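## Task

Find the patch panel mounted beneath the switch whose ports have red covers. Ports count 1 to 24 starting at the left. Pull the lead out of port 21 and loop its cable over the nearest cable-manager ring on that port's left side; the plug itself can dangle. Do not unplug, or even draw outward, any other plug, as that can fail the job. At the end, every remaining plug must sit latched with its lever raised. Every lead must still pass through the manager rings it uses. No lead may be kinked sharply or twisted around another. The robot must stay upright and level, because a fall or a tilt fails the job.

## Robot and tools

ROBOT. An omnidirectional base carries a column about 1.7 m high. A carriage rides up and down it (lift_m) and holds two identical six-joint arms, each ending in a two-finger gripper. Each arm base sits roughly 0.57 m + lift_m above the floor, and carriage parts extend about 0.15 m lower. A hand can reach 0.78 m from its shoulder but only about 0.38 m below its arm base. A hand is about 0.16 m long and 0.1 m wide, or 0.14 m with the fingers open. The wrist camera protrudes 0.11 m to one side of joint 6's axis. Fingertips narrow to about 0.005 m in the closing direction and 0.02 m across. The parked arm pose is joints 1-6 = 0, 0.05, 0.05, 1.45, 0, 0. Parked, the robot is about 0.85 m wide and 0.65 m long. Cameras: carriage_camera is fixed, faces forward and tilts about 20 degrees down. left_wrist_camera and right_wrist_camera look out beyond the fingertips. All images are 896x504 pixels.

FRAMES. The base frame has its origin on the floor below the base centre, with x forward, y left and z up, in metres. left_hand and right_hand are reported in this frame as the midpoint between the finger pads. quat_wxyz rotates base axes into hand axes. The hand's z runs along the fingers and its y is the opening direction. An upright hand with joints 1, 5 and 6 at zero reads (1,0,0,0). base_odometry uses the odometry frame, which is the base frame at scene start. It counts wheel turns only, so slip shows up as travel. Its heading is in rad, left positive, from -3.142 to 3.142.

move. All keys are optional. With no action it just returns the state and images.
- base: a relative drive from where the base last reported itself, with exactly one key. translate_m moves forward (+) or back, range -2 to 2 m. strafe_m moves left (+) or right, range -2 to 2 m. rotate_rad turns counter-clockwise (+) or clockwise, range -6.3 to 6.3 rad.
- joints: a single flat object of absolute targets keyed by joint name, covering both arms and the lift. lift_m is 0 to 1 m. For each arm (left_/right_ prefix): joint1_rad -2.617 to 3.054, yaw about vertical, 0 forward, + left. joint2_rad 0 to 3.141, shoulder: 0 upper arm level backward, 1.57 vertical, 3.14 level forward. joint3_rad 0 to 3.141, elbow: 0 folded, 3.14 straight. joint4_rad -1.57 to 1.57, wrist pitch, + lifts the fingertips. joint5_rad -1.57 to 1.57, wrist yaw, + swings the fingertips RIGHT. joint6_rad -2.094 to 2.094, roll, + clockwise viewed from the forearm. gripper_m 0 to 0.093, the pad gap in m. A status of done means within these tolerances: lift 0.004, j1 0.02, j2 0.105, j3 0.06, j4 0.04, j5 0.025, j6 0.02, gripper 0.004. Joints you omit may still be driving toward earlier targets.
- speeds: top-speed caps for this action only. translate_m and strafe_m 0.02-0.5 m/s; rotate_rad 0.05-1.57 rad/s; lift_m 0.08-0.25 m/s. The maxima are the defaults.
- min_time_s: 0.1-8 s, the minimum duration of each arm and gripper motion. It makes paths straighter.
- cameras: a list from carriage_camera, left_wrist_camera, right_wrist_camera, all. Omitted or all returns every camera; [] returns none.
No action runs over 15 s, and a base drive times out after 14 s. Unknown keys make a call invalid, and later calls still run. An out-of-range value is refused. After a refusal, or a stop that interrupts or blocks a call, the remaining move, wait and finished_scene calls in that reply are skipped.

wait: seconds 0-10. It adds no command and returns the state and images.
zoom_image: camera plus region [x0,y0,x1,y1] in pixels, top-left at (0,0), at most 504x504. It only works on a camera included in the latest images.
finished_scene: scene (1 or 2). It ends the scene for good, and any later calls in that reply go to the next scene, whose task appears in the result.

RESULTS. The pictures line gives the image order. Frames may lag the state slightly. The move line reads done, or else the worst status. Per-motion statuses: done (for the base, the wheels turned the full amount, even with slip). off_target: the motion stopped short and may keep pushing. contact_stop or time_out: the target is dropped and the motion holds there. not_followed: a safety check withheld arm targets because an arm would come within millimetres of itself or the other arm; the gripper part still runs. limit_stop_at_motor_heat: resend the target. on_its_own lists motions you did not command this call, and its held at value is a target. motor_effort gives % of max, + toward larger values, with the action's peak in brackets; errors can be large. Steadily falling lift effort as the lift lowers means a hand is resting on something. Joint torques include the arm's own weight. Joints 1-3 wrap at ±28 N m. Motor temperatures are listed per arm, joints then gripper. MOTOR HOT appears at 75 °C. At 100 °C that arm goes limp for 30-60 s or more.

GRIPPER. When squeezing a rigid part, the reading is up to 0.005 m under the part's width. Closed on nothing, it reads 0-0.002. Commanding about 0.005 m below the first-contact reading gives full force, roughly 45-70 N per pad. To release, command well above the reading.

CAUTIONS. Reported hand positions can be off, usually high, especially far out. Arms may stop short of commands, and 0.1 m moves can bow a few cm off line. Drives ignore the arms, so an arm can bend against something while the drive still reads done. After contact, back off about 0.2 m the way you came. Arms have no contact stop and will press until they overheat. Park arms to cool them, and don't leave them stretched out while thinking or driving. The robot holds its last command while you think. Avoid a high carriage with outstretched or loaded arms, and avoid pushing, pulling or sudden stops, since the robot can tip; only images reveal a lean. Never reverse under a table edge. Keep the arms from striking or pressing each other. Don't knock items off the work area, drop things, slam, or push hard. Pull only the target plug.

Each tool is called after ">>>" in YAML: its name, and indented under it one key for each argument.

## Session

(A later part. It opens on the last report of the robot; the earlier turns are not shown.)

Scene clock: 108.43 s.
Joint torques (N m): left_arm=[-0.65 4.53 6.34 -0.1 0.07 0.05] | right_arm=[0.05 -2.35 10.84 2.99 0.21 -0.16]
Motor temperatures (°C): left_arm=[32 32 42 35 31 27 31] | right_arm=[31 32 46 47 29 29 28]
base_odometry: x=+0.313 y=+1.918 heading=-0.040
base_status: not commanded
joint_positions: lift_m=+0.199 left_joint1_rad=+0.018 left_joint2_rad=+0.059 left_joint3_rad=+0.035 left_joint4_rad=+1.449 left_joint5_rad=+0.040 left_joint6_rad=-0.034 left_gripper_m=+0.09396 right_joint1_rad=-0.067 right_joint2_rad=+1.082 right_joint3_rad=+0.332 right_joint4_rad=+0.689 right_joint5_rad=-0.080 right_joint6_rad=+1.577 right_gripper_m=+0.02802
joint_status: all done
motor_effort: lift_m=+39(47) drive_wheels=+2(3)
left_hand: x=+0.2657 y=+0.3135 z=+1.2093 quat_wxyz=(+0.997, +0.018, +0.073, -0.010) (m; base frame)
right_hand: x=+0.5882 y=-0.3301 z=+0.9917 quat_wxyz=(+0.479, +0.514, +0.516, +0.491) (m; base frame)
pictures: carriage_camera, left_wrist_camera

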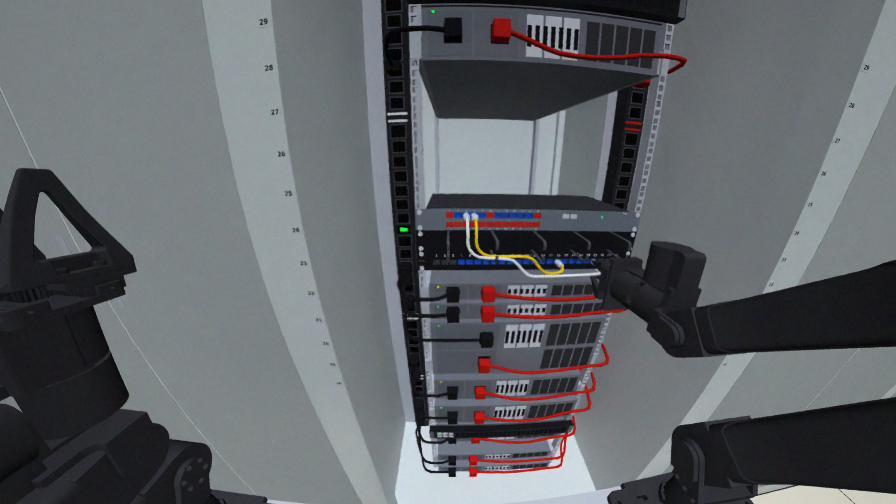

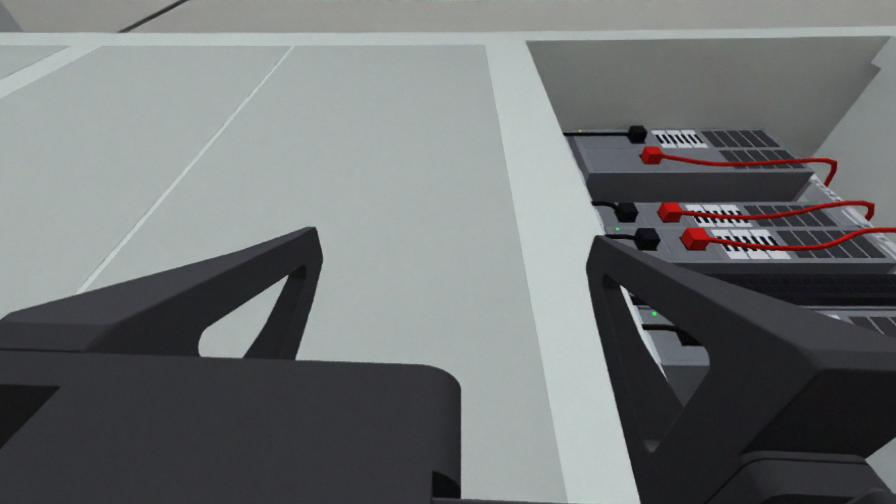

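>>> move:
  joints: {"lift_m": 0.19}
  speeds: {"lift_m": 0.08}
  cameras: []

>>> move:
  joints: {"right_joint1_rad": -0.085, "right_joint2_rad": 0.872, "right_joint3_rad": 0.280, "right_joint4_rad": 0.595, "right_joint5_rad": -0.090, "right_joint6_rad": 1.585}
  min_time_s: 1.5
  cameras: ["right_wrist_camera"]

Scene clock: 113.43 s.
Joint torques (N m): left_arm=[-0.58 4.53 6.12 -0.09 0.06 0.03] | right_arm=[0.05 -2.29 10.8 2.53 0.2 -0.17]
Motor temperatures (°C): left_arm=[32 32 42 35 31 27 31] | right_arm=[31 32 46 48 29 29 28]
move: done
base_odometry: x=+0.313 y=+1.918 heading=-0.040
base_status: not commanded
joint_positions: lift_m=+0.190 left_joint1_rad=+0.018 left_joint2_rad=+0.059 left_joint3_rad=+0.035 left_joint4_rad=+1.449 left_joint5_rad=+0.040 left_joint6_rad=-0.034 left_gripper_m=+0.09396 right_joint1_rad=-0.067 right_joint2_rad=+1.081 right_joint3_rad=+0.332 right_joint4_rad=+0.726 right_joint5_rad=-0.079 right_joint6_rad=+1.577 right_gripper_m=+0.02802
joint_status: all done
motor_effort: lift_m=+40(41) drive_wheels=+2(3)
left_hand: x=+0.2657 y=+0.3135 z=+1.2003 quat_wxyz=(+0.997, +0.018, +0.073, -0.010) (m; base frame)
right_hand: x=+0.5886 y=-0.3304 z=+0.9920 quat_wxyz=(+0.489, +0.505, +0.507, +0.499) (m; base frame)
pictures: none
No camera images: "cameras" was empty.

Scene clock: 115.23 s.
Joint torques (N m): left_arm=[-0.38 4.51 6.16 -0.09 0.03 0.08] | right_arm=[-0.51 -2.59 6.9 2.12 -0.06 -0.16]
Motor temperatures (°C): left_arm=[32 32 42 35 31 27 31] | right_arm=[31 32 46 48 29 29 28]
move: done
base_odometry: x=+0.313 y=+1.918 heading=-0.040
base_status: not commanded
joint_positions: lift_m=+0.190 left_joint1_rad=+0.018 left_joint2_rad=+0.059 left_joint3_rad=+0.035 left_joint4_rad=+1.449 left_joint5_rad=+0.040 left_joint6_rad=-0.034 left_gripper_m=+0.09396 right_joint1_rad=-0.078 right_joint2_rad=+0.882 right_joint3_rad=+0.291 right_joint4_rad=+0.607 right_joint5_rad=-0.082 right_joint6_rad=+1.577 right_gripper_m=+0.02802
joint_status: all done
motor_effort: lift_m=+40(40) drive_wheels=+3(3)
left_hand: x=+0.2657 y=+0.3135 z=+1.2003 quat_wxyz=(+0.997, +0.018, +0.073, -0.010) (m; base frame)
right_hand: x=+0.5616 y=-0.3317 z=+1.0085 quat_wxyz=(+0.502, +0.496, +0.496, +0.506) (m; base frame)
pictures: right_wrist_camera

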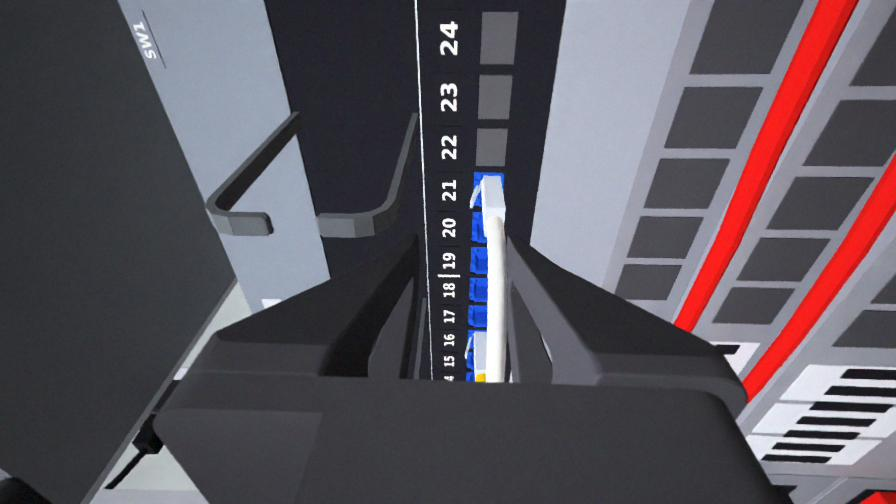

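>>> move:
  joints: {"right_joint1_rad": 0.194, "right_joint2_rad": 0.947, "right_joint3_rad": 0.285, "right_joint4_rad": 0.659, "right_joint5_rad": 0.460, "right_joint6_rad": 1.585}
  min_time_s: 2.0
  cameras: ["right_wrist_camera", "carriage_camera"]

>>> zoom_image:
  camera: "right_wrist_camera"
  region: [370, 130, 570, 330]

>>> zoom_image:
  camera: "carriage_camera"
  region: [540, 200, 720, 340]

Scene clock: 117.97 s.
Joint torques (N m): left_arm=[-0.59 4.44 6.2 -0.12 0.04 0.05] | right_arm=[0.9 -1.21 7.1 2.21 0.13 -0.16]
Motor temperatures (°C): left_arm=[32 32 42 35 30 27 31] | right_arm=[31 32 45 48 29 29 28]
move: done
base_odometry: x=+0.313 y=+1.918 heading=-0.040
base_status: not commanded
joint_positions: lift_m=+0.190 left_joint1_rad=+0.018 left_joint2_rad=+0.059 left_joint3_rad=+0.035 left_joint4_rad=+1.449 left_joint5_rad=+0.040 left_joint6_rad=-0.034 left_gripper_m=+0.09396 right_joint1_rad=+0.187 right_joint2_rad=+0.940 right_joint3_rad=+0.291 right_joint4_rad=+0.653 right_joint5_rad=+0.449 right_joint6_rad=+1.577 right_gripper_m=+0.02802
joint_status: all done
motor_effort: lift_m=+39(40) drive_wheels=+3(4)
left_hand: x=+0.2657 y=+0.3135 z=+1.2003 quat_wxyz=(+0.997, +0.018, +0.073, -0.010) (m; base frame)
right_hand: x=+0.5599 y=-0.3328 z=+1.0014 quat_wxyz=(+0.560, +0.562, +0.428, +0.433) (m; base frame)
pictures: carriage_camera, right_wrist_camera

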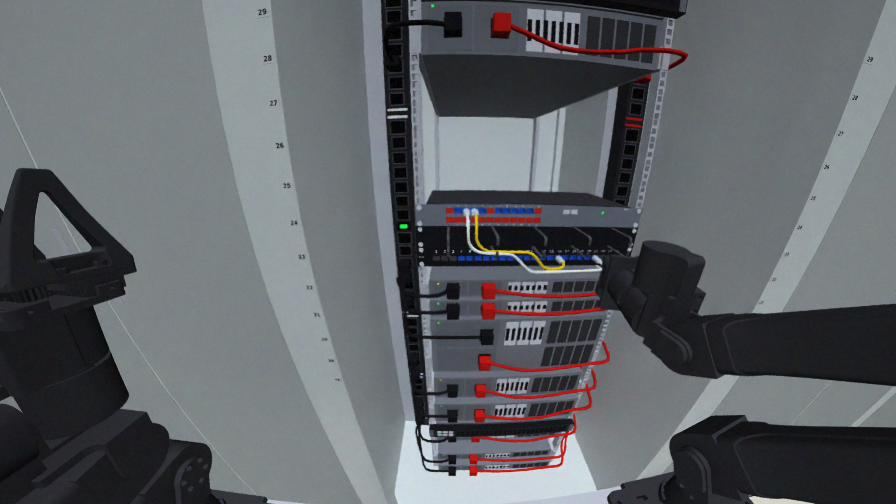

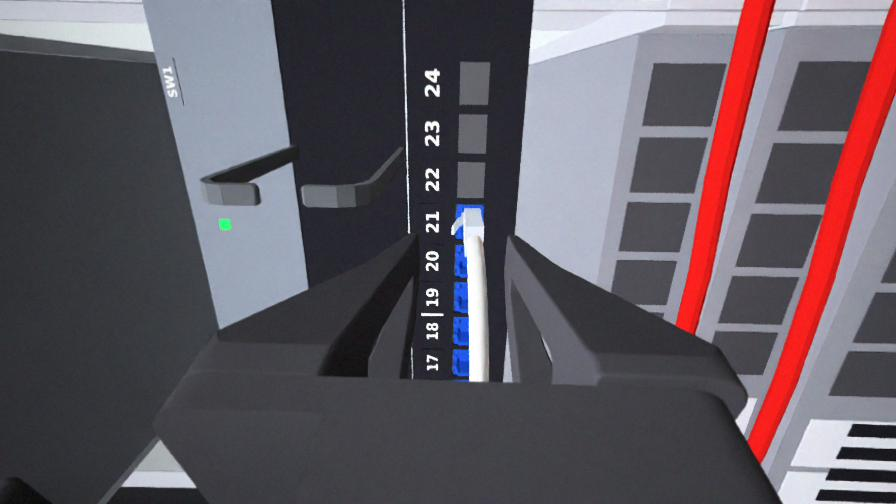

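Scaled by 2.520 from the camera's 896x504 image, which has a finer 1280x720 frame.

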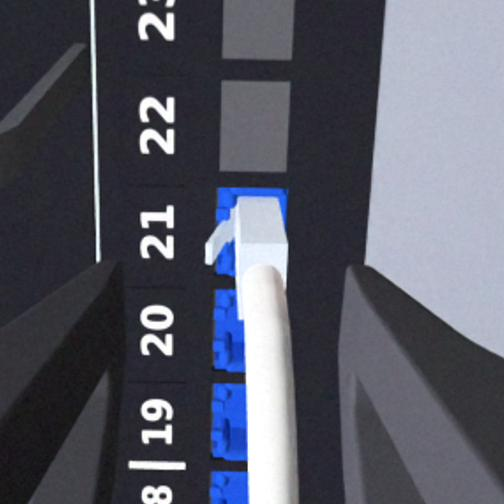

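Scaled by 2.800 from the camera's 896x504 image, which has a finer 1280x720 frame.

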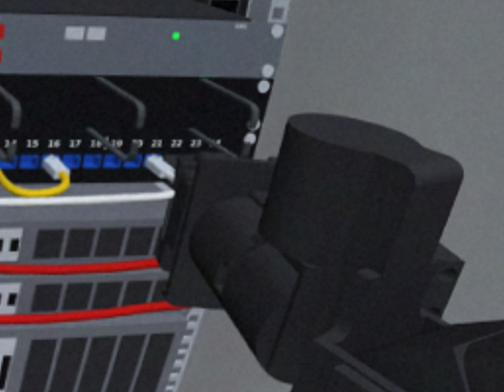

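>>> move:
  joints: {"right_joint1_rad": 0.155, "right_joint2_rad": 1.121, "right_joint3_rad": 0.385, "right_joint4_rad": 0.764, "right_joint5_rad": 0.412, "right_joint6_rad": 1.585}
  min_time_s: 1.5
  cameras: ["right_wrist_camera", "carriage_camera"]

>>> zoom_image:
  camera: "right_wrist_camera"
  region: [370, 150, 570, 350]

>>> zoom_image:
  camera: "carriage_camera"
  region: [540, 200, 720, 340]

Scene clock: 120.87 s.
Joint torques (N m): left_arm=[-0.59 4.4 6.13 -0.11 0.02 0.04] | right_arm=[-0.5 -2.25 9.35 2.21 -0.08 -0.17]
Motor temperatures (°C): left_arm=[32 32 42 35 30 27 31] | right_arm=[31 32 45 47 29 29 28]
move: done
base_odometry: x=+0.313 y=+1.918 heading=-0.040
base_status: not commanded
joint_positions: lift_m=+0.190 left_joint1_rad=+0.018 left_joint2_rad=+0.059 left_joint3_rad=+0.035 left_joint4_rad=+1.449 left_joint5_rad=+0.040 left_joint6_rad=-0.034 left_gripper_m=+0.09396 right_joint1_rad=+0.162 right_joint2_rad=+1.112 right_joint3_rad=+0.362 right_joint4_rad=+0.758 right_joint5_rad=+0.422 right_joint6_rad=+1.577 right_gripper_m=+0.02802
joint_status: all done
motor_effort: lift_m=+40(40) drive_wheels=+1(3)
left_hand: x=+0.2657 y=+0.3135 z=+1.2003 quat_wxyz=(+0.997, +0.018, +0.073, -0.010) (m; base frame)
right_hand: x=+0.5878 y=-0.3321 z=+1.0025 quat_wxyz=(+0.560, +0.561, +0.427, +0.435) (m; base frame)
pictures: carriage_camera, right_wrist_camera

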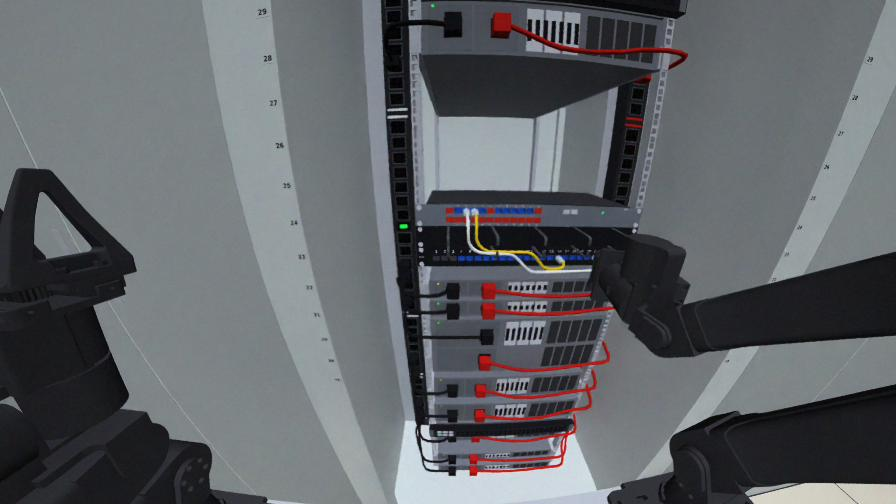

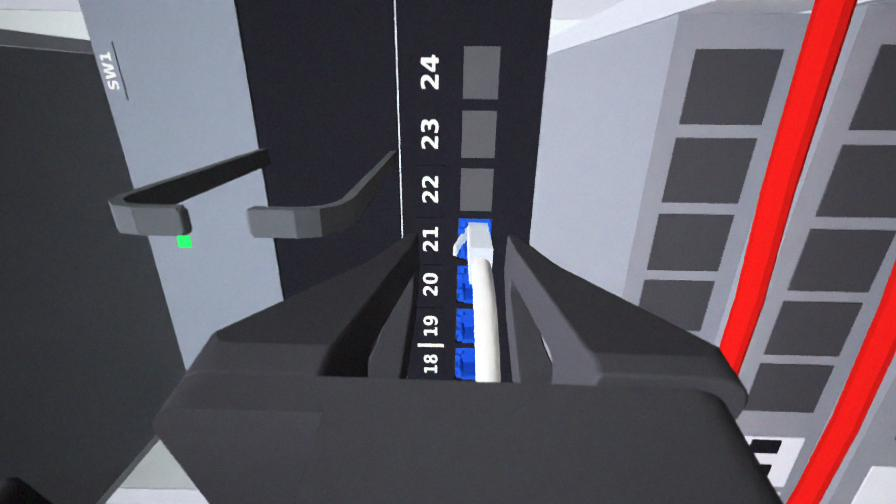

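Scaled by 2.520 from the camera's 896x504 image, which has a finer 1280x720 frame.

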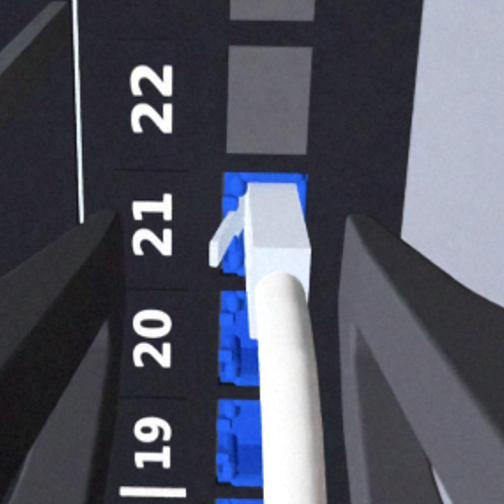

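Scaled by 2.800 from the camera's 896x504 image, which has a finer 1280x720 frame.

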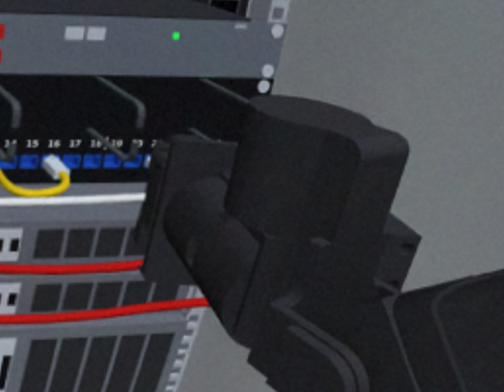

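>>> move:
  joints: {"lift_m": 0.187}
  speeds: {"lift_m": 0.08}
  cameras: ["right_wrist_camera"]

>>> zoom_image:
  camera: "right_wrist_camera"
  region: [400, 190, 540, 330]

Scene clock: 121.50 s.
Joint torques (N m): left_arm=[-0.51 4.4 6.15 -0.12 0.08 0.06] | right_arm=[-0.47 -2.35 9.1 2.16 -0.07 -0.17]
Motor temperatures (°C): left_arm=[32 32 42 35 30 27 31] | right_arm=[31 32 45 47 29 29 28]
move: done
base_odometry: x=+0.313 y=+1.918 heading=-0.040
base_status: not commanded
joint_positions: lift_m=+0.187 left_joint1_rad=+0.018 left_joint2_rad=+0.059 left_joint3_rad=+0.035 left_joint4_rad=+1.449 left_joint5_rad=+0.040 left_joint6_rad=-0.034 left_gripper_m=+0.09396 right_joint1_rad=+0.162 right_joint2_rad=+1.114 right_joint3_rad=+0.365 right_joint4_rad=+0.761 right_joint5_rad=+0.421 right_joint6_rad=+1.577 right_gripper_m=+0.02802
joint_status: all done
motor_effort: lift_m=+38(40) drive_wheels=+3(3)
left_hand: x=+0.2657 y=+0.3135 z=+1.1974 quat_wxyz=(+0.997, +0.018, +0.073, -0.010) (m; base frame)
right_hand: x=+0.5884 y=-0.3319 z=+1.0015 quat_wxyz=(+0.561, +0.560, +0.426, +0.437) (m; base frame)
pictures: right_wrist_camera

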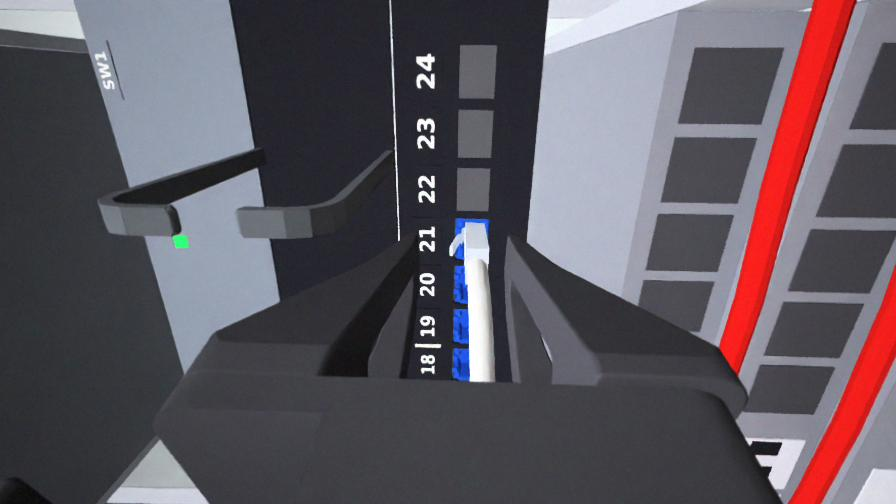

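Scaled by 3.600 from the camera's 896x504 image, which has a finer 1280x720 frame.

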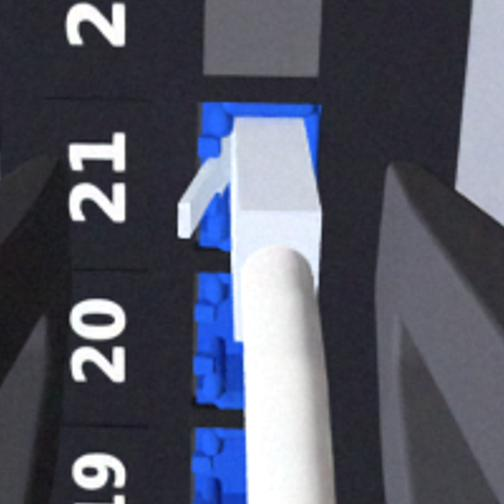

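>>> move:
  joints: {"lift_m": 0.184}
  speeds: {"lift_m": 0.08}
  cameras: ["right_wrist_camera"]

>>> zoom_image:
  camera: "right_wrist_camera"
  region: [400, 190, 540, 330]

Scene clock: 122.10 s.
Joint torques (N m): left_arm=[-0.66 4.63 6.39 -0.08 0.04 0.07] | right_arm=[-0.46 -2.51 8.95 2.15 -0.06 -0.16]
Motor temperatures (°C): left_arm=[32 32 42 35 30 27 31] | right_arm=[31 32 45 47 29 29 28]
move: done
base_odometry: x=+0.313 y=+1.918 heading=-0.040
base_status: not commanded
joint_positions: lift_m=+0.184 left_joint1_rad=+0.018 left_joint2_rad=+0.059 left_joint3_rad=+0.035 left_joint4_rad=+1.449 left_joint5_rad=+0.040 left_joint6_rad=-0.034 left_gripper_m=+0.09396 right_joint1_rad=+0.162 right_joint2_rad=+1.115 right_joint3_rad=+0.367 right_joint4_rad=+0.764 right_joint5_rad=+0.420 right_joint6_rad=+1.577 right_gripper_m=+0.02802
joint_status: all done
motor_effort: lift_m=+38(39) drive_wheels=+3(4)
left_hand: x=+0.2657 y=+0.3135 z=+1.1944 quat_wxyz=(+0.997, +0.018, +0.073, -0.010) (m; base frame)
right_hand: x=+0.5888 y=-0.3318 z=+0.9996 quat_wxyz=(+0.562, +0.559, +0.425, +0.438) (m; base frame)
pictures: right_wrist_camera

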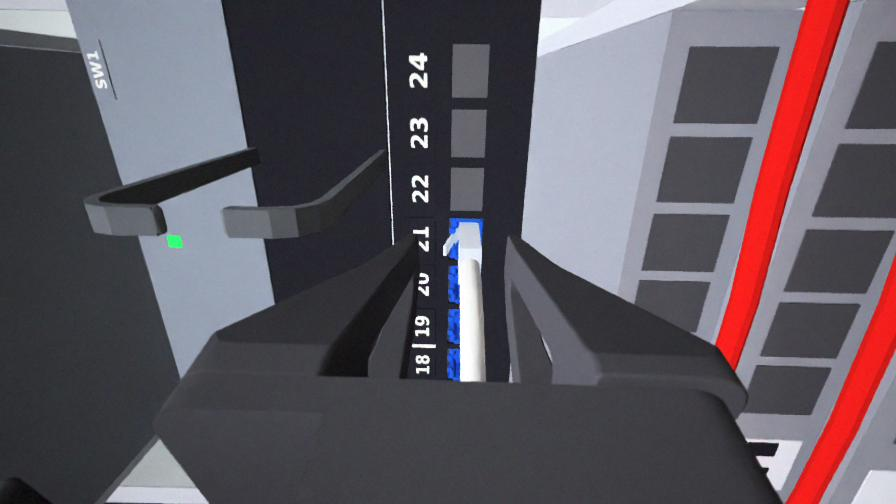

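Scaled by 3.600 from the camera's 896x504 image, which has a finer 1280x720 frame.

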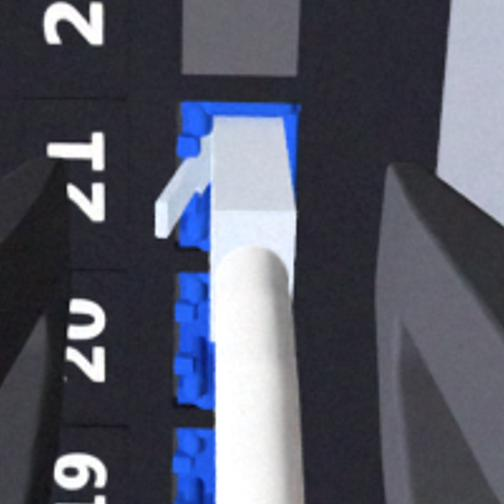

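>>> move:
  base: {"translate_m": 0.003}
  speeds: {"translate_m": 0.02}
  cameras: ["right_wrist_camera"]

>>> zoom_image:
  camera: "right_wrist_camera"
  region: [400, 190, 540, 330]

Scene clock: 123.27 s.
Joint torques (N m): left_arm=[-0.51 4.53 6.17 -0.09 0.04 0.03] | right_arm=[-0.46 -2.51 8.91 2.14 -0.06 -0.17]
Motor temperatures (°C): left_arm=[32 32 42 35 30 27 31] | right_arm=[31 32 45 47 29 29 28]
move: done
base_odometry: x=+0.315 y=+1.917 heading=-0.040
base_status: done
joint_positions: lift_m=+0.184 left_joint1_rad=+0.018 left_joint2_rad=+0.059 left_joint3_rad=+0.035 left_joint4_rad=+1.449 left_joint5_rad=+0.040 left_joint6_rad=-0.034 left_gripper_m=+0.09396 right_joint1_rad=+0.162 right_joint2_rad=+1.115 right_joint3_rad=+0.367 right_joint4_rad=+0.764 right_joint5_rad=+0.420 right_joint6_rad=+1.577 right_gripper_m=+0.02802
joint_status: not commanded
motor_effort: lift_m=+38(38) drive_wheels=-1(7)
left_hand: x=+0.2655 y=+0.3135 z=+1.1944 quat_wxyz=(+0.997, +0.018, +0.073, -0.010) (m; base frame)
right_hand: x=+0.5888 y=-0.3317 z=+0.9997 quat_wxyz=(+0.562, +0.559, +0.425, +0.438) (m; base frame)
pictures: right_wrist_camera

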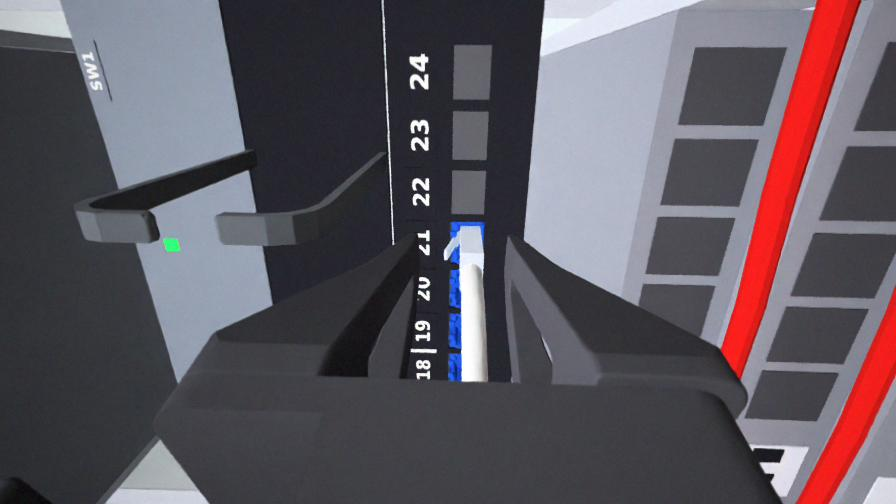

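Scaled by 3.600 from the camera's 896x504 image, which has a finer 1280x720 frame.

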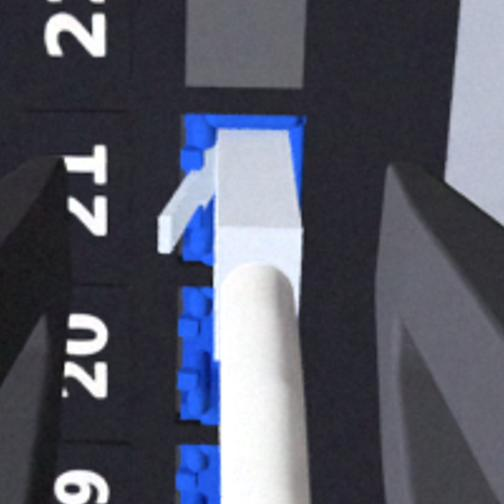

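>>> move:
  joints: {"right_gripper_m": 0.016}
  min_time_s: 1.0
  cameras: ["right_wrist_camera"]

>>> zoom_image:
  camera: "right_wrist_camera"
  region: [400, 190, 540, 330]

Scene clock: 124.83 s.
Joint torques (N m): left_arm=[-0.53 4.4 6.16 -0.13 0.04 0.07] | right_arm=[-0.47 -2.51 8.91 2.14 -0.06 -0.17]
Motor temperatures (°C): left_arm=[32 32 42 35 30 27 31] | right_arm=[31 32 46 47 29 29 28]
move: done
base_odometry: x=+0.315 y=+1.917 heading=-0.040
base_status: not commanded
joint_positions: lift_m=+0.184 left_joint1_rad=+0.018 left_joint2_rad=+0.059 left_joint3_rad=+0.035 left_joint4_rad=+1.449 left_joint5_rad=+0.040 left_joint6_rad=-0.034 left_gripper_m=+0.09396 right_joint1_rad=+0.162 right_joint2_rad=+1.115 right_joint3_rad=+0.367 right_joint4_rad=+0.764 right_joint5_rad=+0.420 right_joint6_rad=+1.577 right_gripper_m=+0.01608
joint_status: all done
motor_effort: lift_m=+38(39) drive_wheels=+0(2)
left_hand: x=+0.2655 y=+0.3135 z=+1.1944 quat_wxyz=(+0.997, +0.018, +0.073, -0.010) (m; base frame)
right_hand: x=+0.5888 y=-0.3317 z=+0.9997 quat_wxyz=(+0.562, +0.559, +0.425, +0.438) (m; base frame)
pictures: right_wrist_camera

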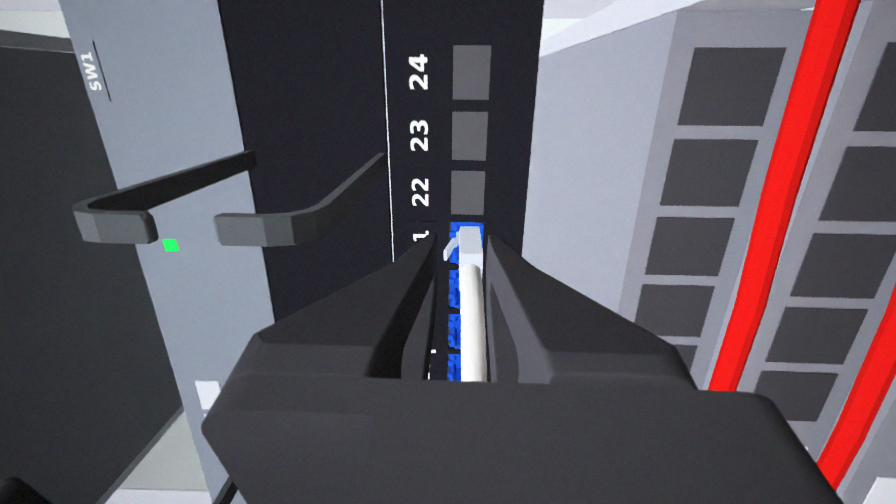

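Scaled by 3.600 from the camera's 896x504 image, which has a finer 1280x720 frame.

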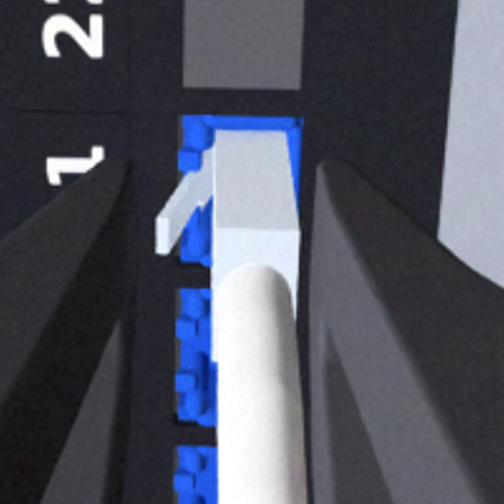

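>>> move:
  joints: {"right_gripper_m": 0.0125}
  min_time_s: 1.0
  cameras: ["right_wrist_camera"]

>>> zoom_image:
  camera: "right_wrist_camera"
  region: [400, 190, 540, 330]

Scene clock: 126.43 s.
Joint torques (N m): left_arm=[-0.66 4.42 6.12 -0.11 0.03 0.09] | right_arm=[-0.46 -2.52 8.91 2.14 -0.06 -0.17]
Motor temperatures (°C): left_arm=[32 32 42 35 30 27 31] | right_arm=[31 32 46 47 29 29 28]
move: done
base_odometry: x=+0.315 y=+1.917 heading=-0.040
base_status: not commanded
joint_positions: lift_m=+0.184 left_joint1_rad=+0.018 left_joint2_rad=+0.059 left_joint3_rad=+0.035 left_joint4_rad=+1.449 left_joint5_rad=+0.040 left_joint6_rad=-0.034 left_gripper_m=+0.09396 right_joint1_rad=+0.162 right_joint2_rad=+1.115 right_joint3_rad=+0.367 right_joint4_rad=+0.764 right_joint5_rad=+0.420 right_joint6_rad=+1.577 right_gripper_m=+0.01258
joint_status: all done
motor_effort: lift_m=+38(39) drive_wheels=+1(2)
left_hand: x=+0.2655 y=+0.3135 z=+1.1944 quat_wxyz=(+0.997, +0.018, +0.073, -0.010) (m; base frame)
right_hand: x=+0.5888 y=-0.3317 z=+0.9997 quat_wxyz=(+0.562, +0.559, +0.425, +0.438) (m; base frame)
pictures: right_wrist_camera

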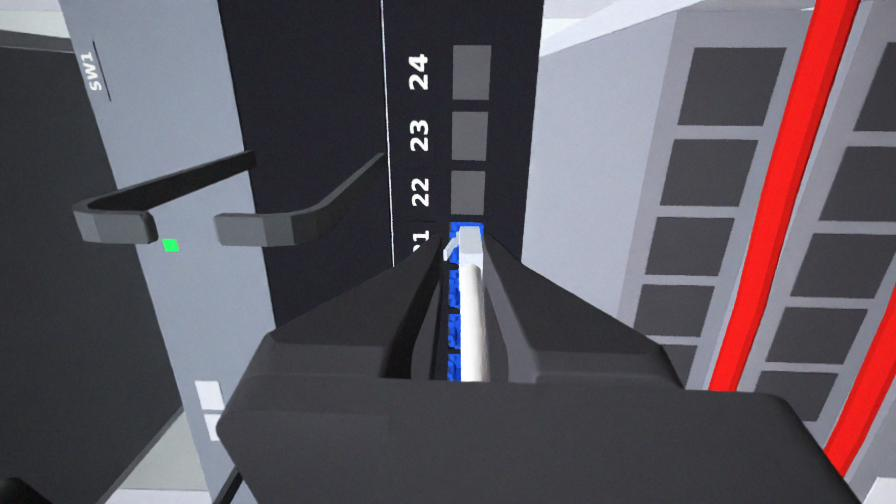

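Scaled by 3.600 from the camera's 896x504 image, which has a finer 1280x720 frame.

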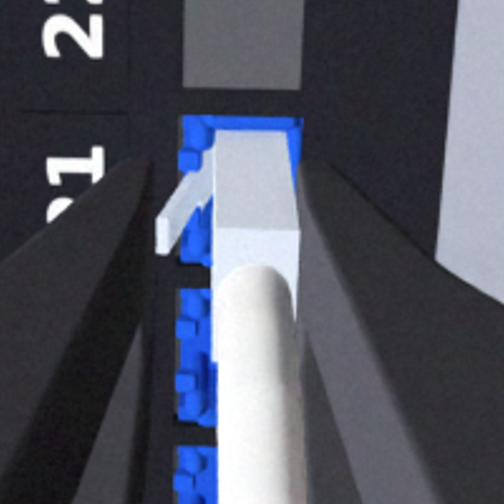

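>>> move:
  joints: {"right_gripper_m": 0.0095}
  min_time_s: 1.0
  cameras: ["right_wrist_camera"]

>>> zoom_image:
  camera: "right_wrist_camera"
  region: [400, 190, 540, 330]

Scene clock: 127.97 s.
Joint torques (N m): left_arm=[-0.62 4.44 6.06 -0.09 0.02 0.08] | right_arm=[-0.47 -2.51 8.92 2.17 -0.06 -0.16]
Motor temperatures (°C): left_arm=[32 32 42 35 30 27 31] | right_arm=[31 32 46 47 29 29 28]
move: done
base_odometry: x=+0.315 y=+1.917 heading=-0.040
base_status: not commanded
joint_positions: lift_m=+0.184 left_joint1_rad=+0.018 left_joint2_rad=+0.059 left_joint3_rad=+0.035 left_joint4_rad=+1.449 left_joint5_rad=+0.040 left_joint6_rad=-0.034 left_gripper_m=+0.09396 right_joint1_rad=+0.162 right_joint2_rad=+1.115 right_joint3_rad=+0.367 right_joint4_rad=+0.761 right_joint5_rad=+0.420 right_joint6_rad=+1.577 right_gripper_m=+0.00960
joint_status: all done
motor_effort: lift_m=+39(39) drive_wheels=+1(2)
left_hand: x=+0.2655 y=+0.3135 z=+1.1944 quat_wxyz=(+0.997, +0.018, +0.073, -0.010) (m; base frame)
right_hand: x=+0.5888 y=-0.3317 z=+0.9990 quat_wxyz=(+0.561, +0.559, +0.426, +0.437) (m; base frame)
pictures: right_wrist_camera

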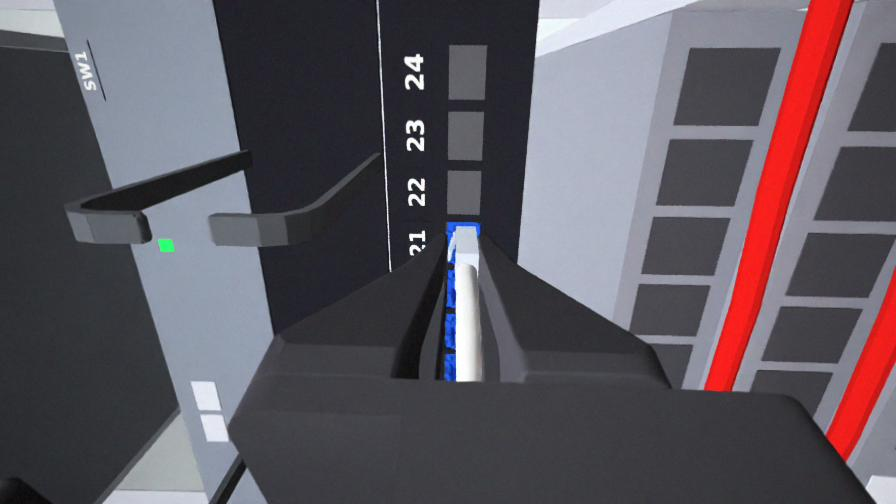

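Scaled by 3.600 from the camera's 896x504 image, which has a finer 1280x720 frame.

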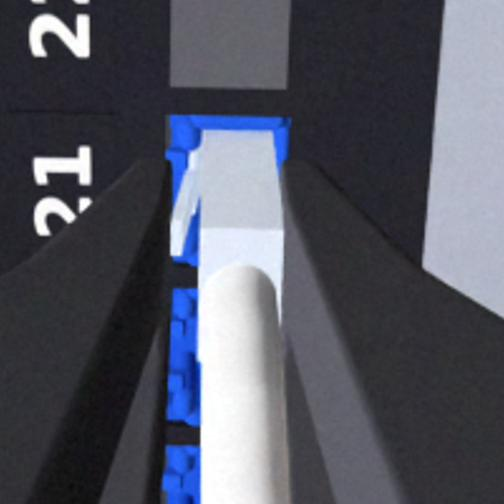

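>>> move:
  joints: {"right_gripper_m": 0.0078}
  min_time_s: 0.8
  cameras: ["right_wrist_camera"]

>>> zoom_image:
  camera: "right_wrist_camera"
  region: [400, 190, 540, 330]

Scene clock: 129.33 s.
Joint torques (N m): left_arm=[-0.5 4.46 6.34 -0.15 0.07 0.04] | right_arm=[-0.46 -2.5 8.9 2.21 -0.06 -0.17]
Motor temperatures (°C): left_arm=[32 32 42 35 30 27 31] | right_arm=[31 32 46 47 29 29 28]
move: done
base_odometry: x=+0.315 y=+1.917 heading=-0.040
base_status: not commanded
joint_positions: lift_m=+0.184 left_joint1_rad=+0.018 left_joint2_rad=+0.059 left_joint3_rad=+0.035 left_joint4_rad=+1.449 left_joint5_rad=+0.040 left_joint6_rad=-0.034 left_gripper_m=+0.09396 right_joint1_rad=+0.162 right_joint2_rad=+1.115 right_joint3_rad=+0.367 right_joint4_rad=+0.758 right_joint5_rad=+0.420 right_joint6_rad=+1.577 right_gripper_m=+0.00795
joint_status: all done
motor_effort: lift_m=+38(39) drive_wheels=+1(2)
left_hand: x=+0.2655 y=+0.3135 z=+1.1944 quat_wxyz=(+0.997, +0.018, +0.073, -0.010) (m; base frame)
right_hand: x=+0.5888 y=-0.3317 z=+0.9984 quat_wxyz=(+0.561, +0.560, +0.427, +0.436) (m; base frame)
pictures: right_wrist_camera

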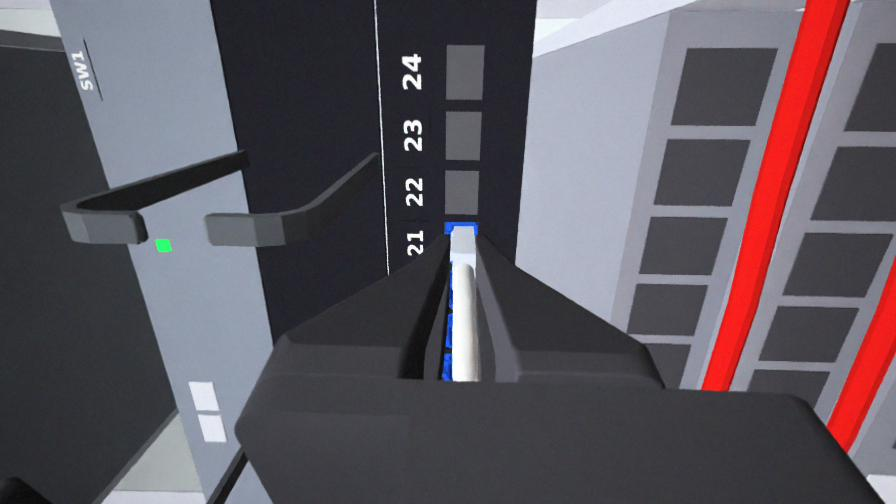

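Scaled by 3.600 from the camera's 896x504 image, which has a finer 1280x720 frame.

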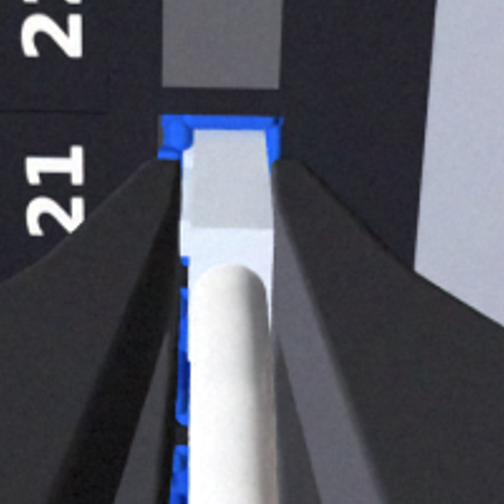

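>>> move:
  joints: {"right_gripper_m": 0.006}
  min_time_s: 0.8
  cameras: ["right_wrist_camera"]

>>> zoom_image:
  camera: "right_wrist_camera"
  region: [400, 190, 540, 330]

Scene clock: 130.67 s.
Joint torques (N m): left_arm=[-0.62 4.42 6.17 -0.11 0.03 0.06] | right_arm=[-0.47 -2.52 8.91 2.21 -0.05 -0.17]
Motor temperatures (°C): left_arm=[32 32 42 35 30 27 31] | right_arm=[31 32 46 47 29 29 28]
move: done
base_odometry: x=+0.315 y=+1.917 heading=-0.040
base_status: not commanded
joint_positions: lift_m=+0.184 left_joint1_rad=+0.018 left_joint2_rad=+0.059 left_joint3_rad=+0.035 left_joint4_rad=+1.449 left_joint5_rad=+0.040 left_joint6_rad=-0.034 left_gripper_m=+0.09396 right_joint1_rad=+0.162 right_joint2_rad=+1.115 right_joint3_rad=+0.367 right_joint4_rad=+0.758 right_joint5_rad=+0.420 right_joint6_rad=+1.577 right_gripper_m=+0.00618
joint_status: all done
motor_effort: lift_m=+38(39) drive_wheels=+0(2)
left_hand: x=+0.2655 y=+0.3135 z=+1.1944 quat_wxyz=(+0.997, +0.018, +0.073, -0.010) (m; base frame)
right_hand: x=+0.5888 y=-0.3317 z=+0.9984 quat_wxyz=(+0.561, +0.560, +0.427, +0.436) (m; base frame)
pictures: right_wrist_camera

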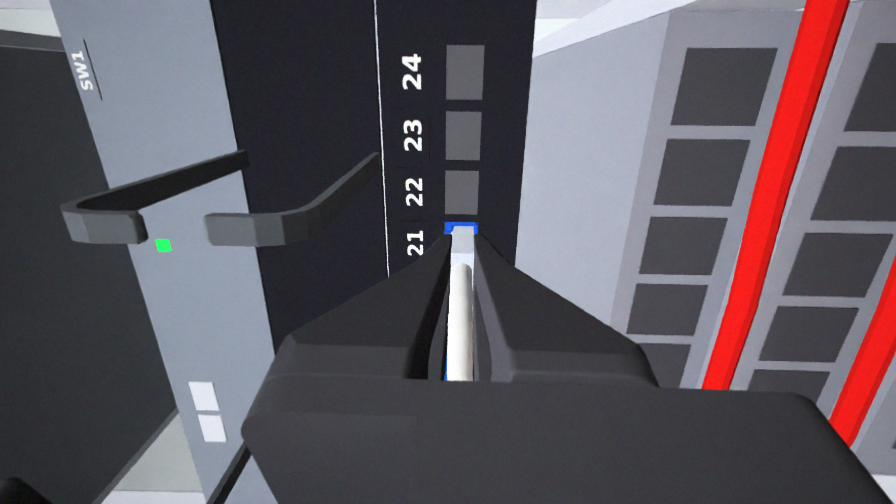

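Scaled by 3.600 from the camera's 896x504 image, which has a finer 1280x720 frame.

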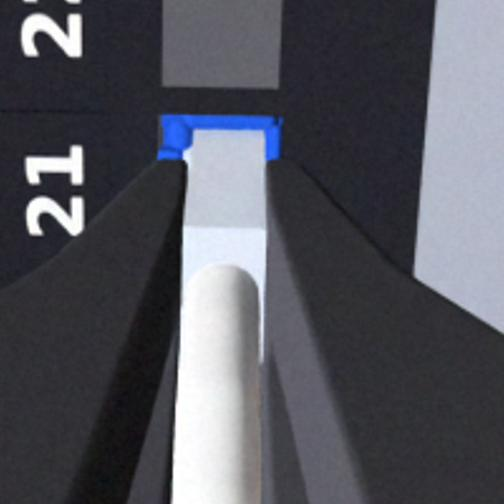

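>>> move:
  joints: {"right_gripper_m": 0.0035}
  min_time_s: 0.8
  cameras: ["right_wrist_camera"]

>>> zoom_image:
  camera: "right_wrist_camera"
  region: [400, 190, 540, 330]

Scene clock: 132.03 s.
Joint torques (N m): left_arm=[-0.55 4.46 6.27 -0.08 0.01 0.05] | right_arm=[-0.47 -2.51 8.91 2.21 -0.06 -0.17]
Motor temperatures (°C): left_arm=[32 32 42 34 30 27 31] | right_arm=[31 32 46 47 29 29 28]
move: done
base_odometry: x=+0.315 y=+1.917 heading=-0.040
base_status: not commanded
joint_positions: lift_m=+0.184 left_joint1_rad=+0.018 left_joint2_rad=+0.059 left_joint3_rad=+0.035 left_joint4_rad=+1.449 left_joint5_rad=+0.040 left_joint6_rad=-0.034 left_gripper_m=+0.09396 right_joint1_rad=+0.162 right_joint2_rad=+1.115 right_joint3_rad=+0.367 right_joint4_rad=+0.758 right_joint5_rad=+0.420 right_joint6_rad=+1.577 right_gripper_m=+0.00557
joint_status: all done
motor_effort: lift_m=+38(39) drive_wheels=+1(2)
left_hand: x=+0.2655 y=+0.3135 z=+1.1944 quat_wxyz=(+0.997, +0.018, +0.073, -0.010) (m; base frame)
right_hand: x=+0.5888 y=-0.3317 z=+0.9984 quat_wxyz=(+0.561, +0.560, +0.427, +0.436) (m; base frame)
pictures: right_wrist_camera

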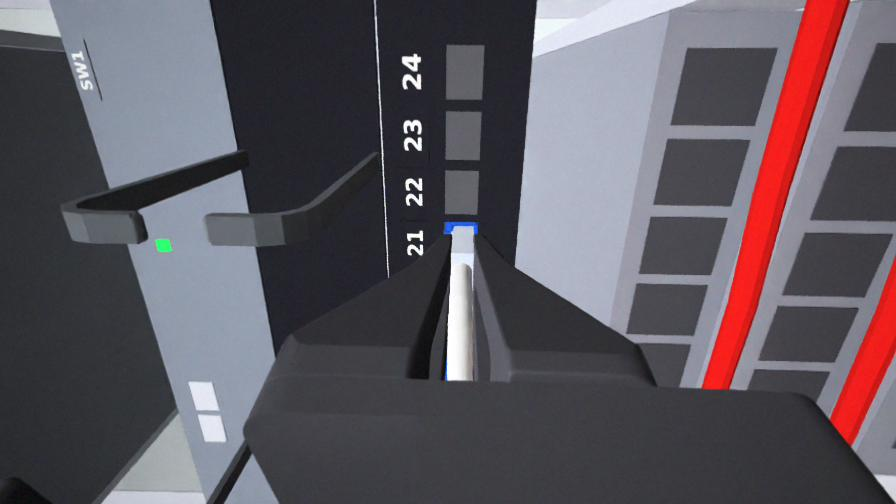

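Scaled by 3.600 from the camera's 896x504 image, which has a finer 1280x720 frame.

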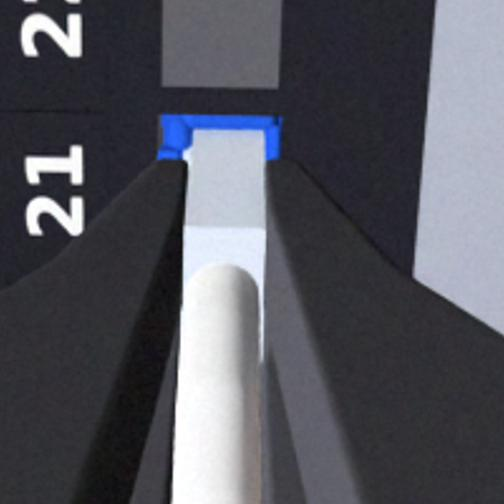

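>>> move:
  base: {"translate_m": -0.015}
  speeds: {"translate_m": 0.03}
  cameras: ["right_wrist_camera", "carriage_camera"]

>>> zoom_image:
  camera: "right_wrist_camera"
  region: [360, 170, 560, 370]

Scene clock: 133.37 s.
Joint torques (N m): left_arm=[-0.58 4.29 6 -0.18 0.07 0.09] | right_arm=[-0.25 -3.22 8.7 2.2 0.03 -0.16]
Motor temperatures (°C): left_arm=[32 32 42 34 30 27 31] | right_arm=[31 32 46 47 29 29 28]
move: done
base_odometry: x=+0.301 y=+1.918 heading=-0.040
base_status: done
joint_positions: lift_m=+0.184 left_joint1_rad=+0.018 left_joint2_rad=+0.059 left_joint3_rad=+0.035 left_joint4_rad=+1.449 left_joint5_rad=+0.040 left_joint6_rad=-0.034 left_gripper_m=+0.09396 right_joint1_rad=+0.160 right_joint2_rad=+1.121 right_joint3_rad=+0.370 right_joint4_rad=+0.760 right_joint5_rad=+0.411 right_joint6_rad=+1.577 right_gripper_m=+0.00557
joint_status: not commanded
motor_effort: lift_m=+38(39) drive_wheels=+2(7)
left_hand: x=+0.2655 y=+0.3135 z=+1.1944 quat_wxyz=(+0.997, +0.018, +0.073, -0.010) (m; base frame)
right_hand: x=+0.5903 y=-0.3309 z=+0.9983 quat_wxyz=(+0.559, +0.558, +0.429, +0.438) (m; base frame)
pictures: carriage_camera, right_wrist_camera

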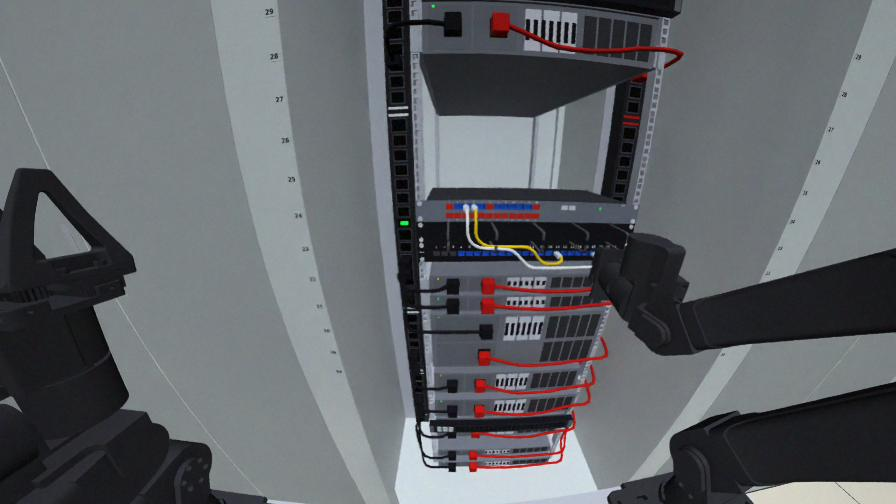

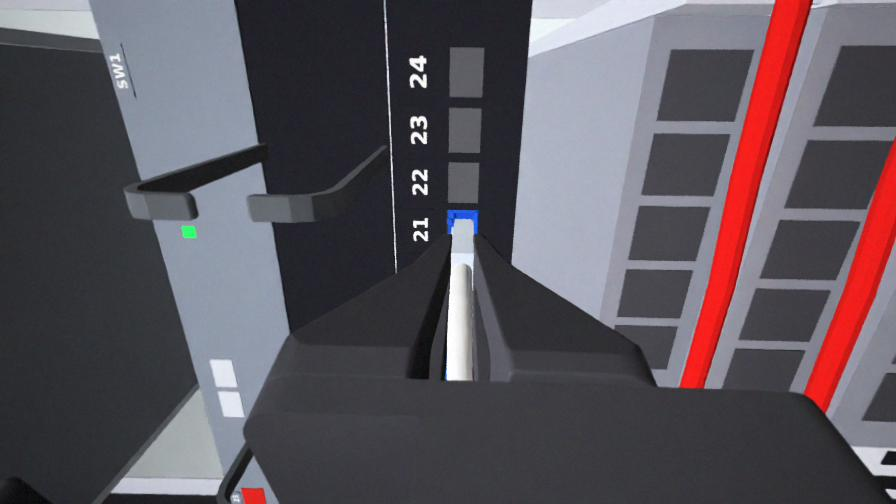

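Scaled by 2.520 from the camera's 896x504 image, which has a finer 1280x720 frame.

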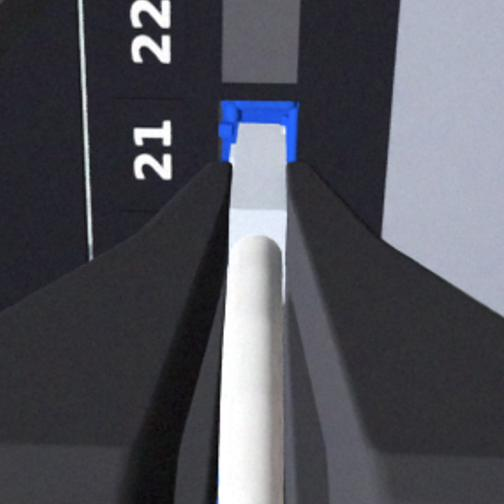

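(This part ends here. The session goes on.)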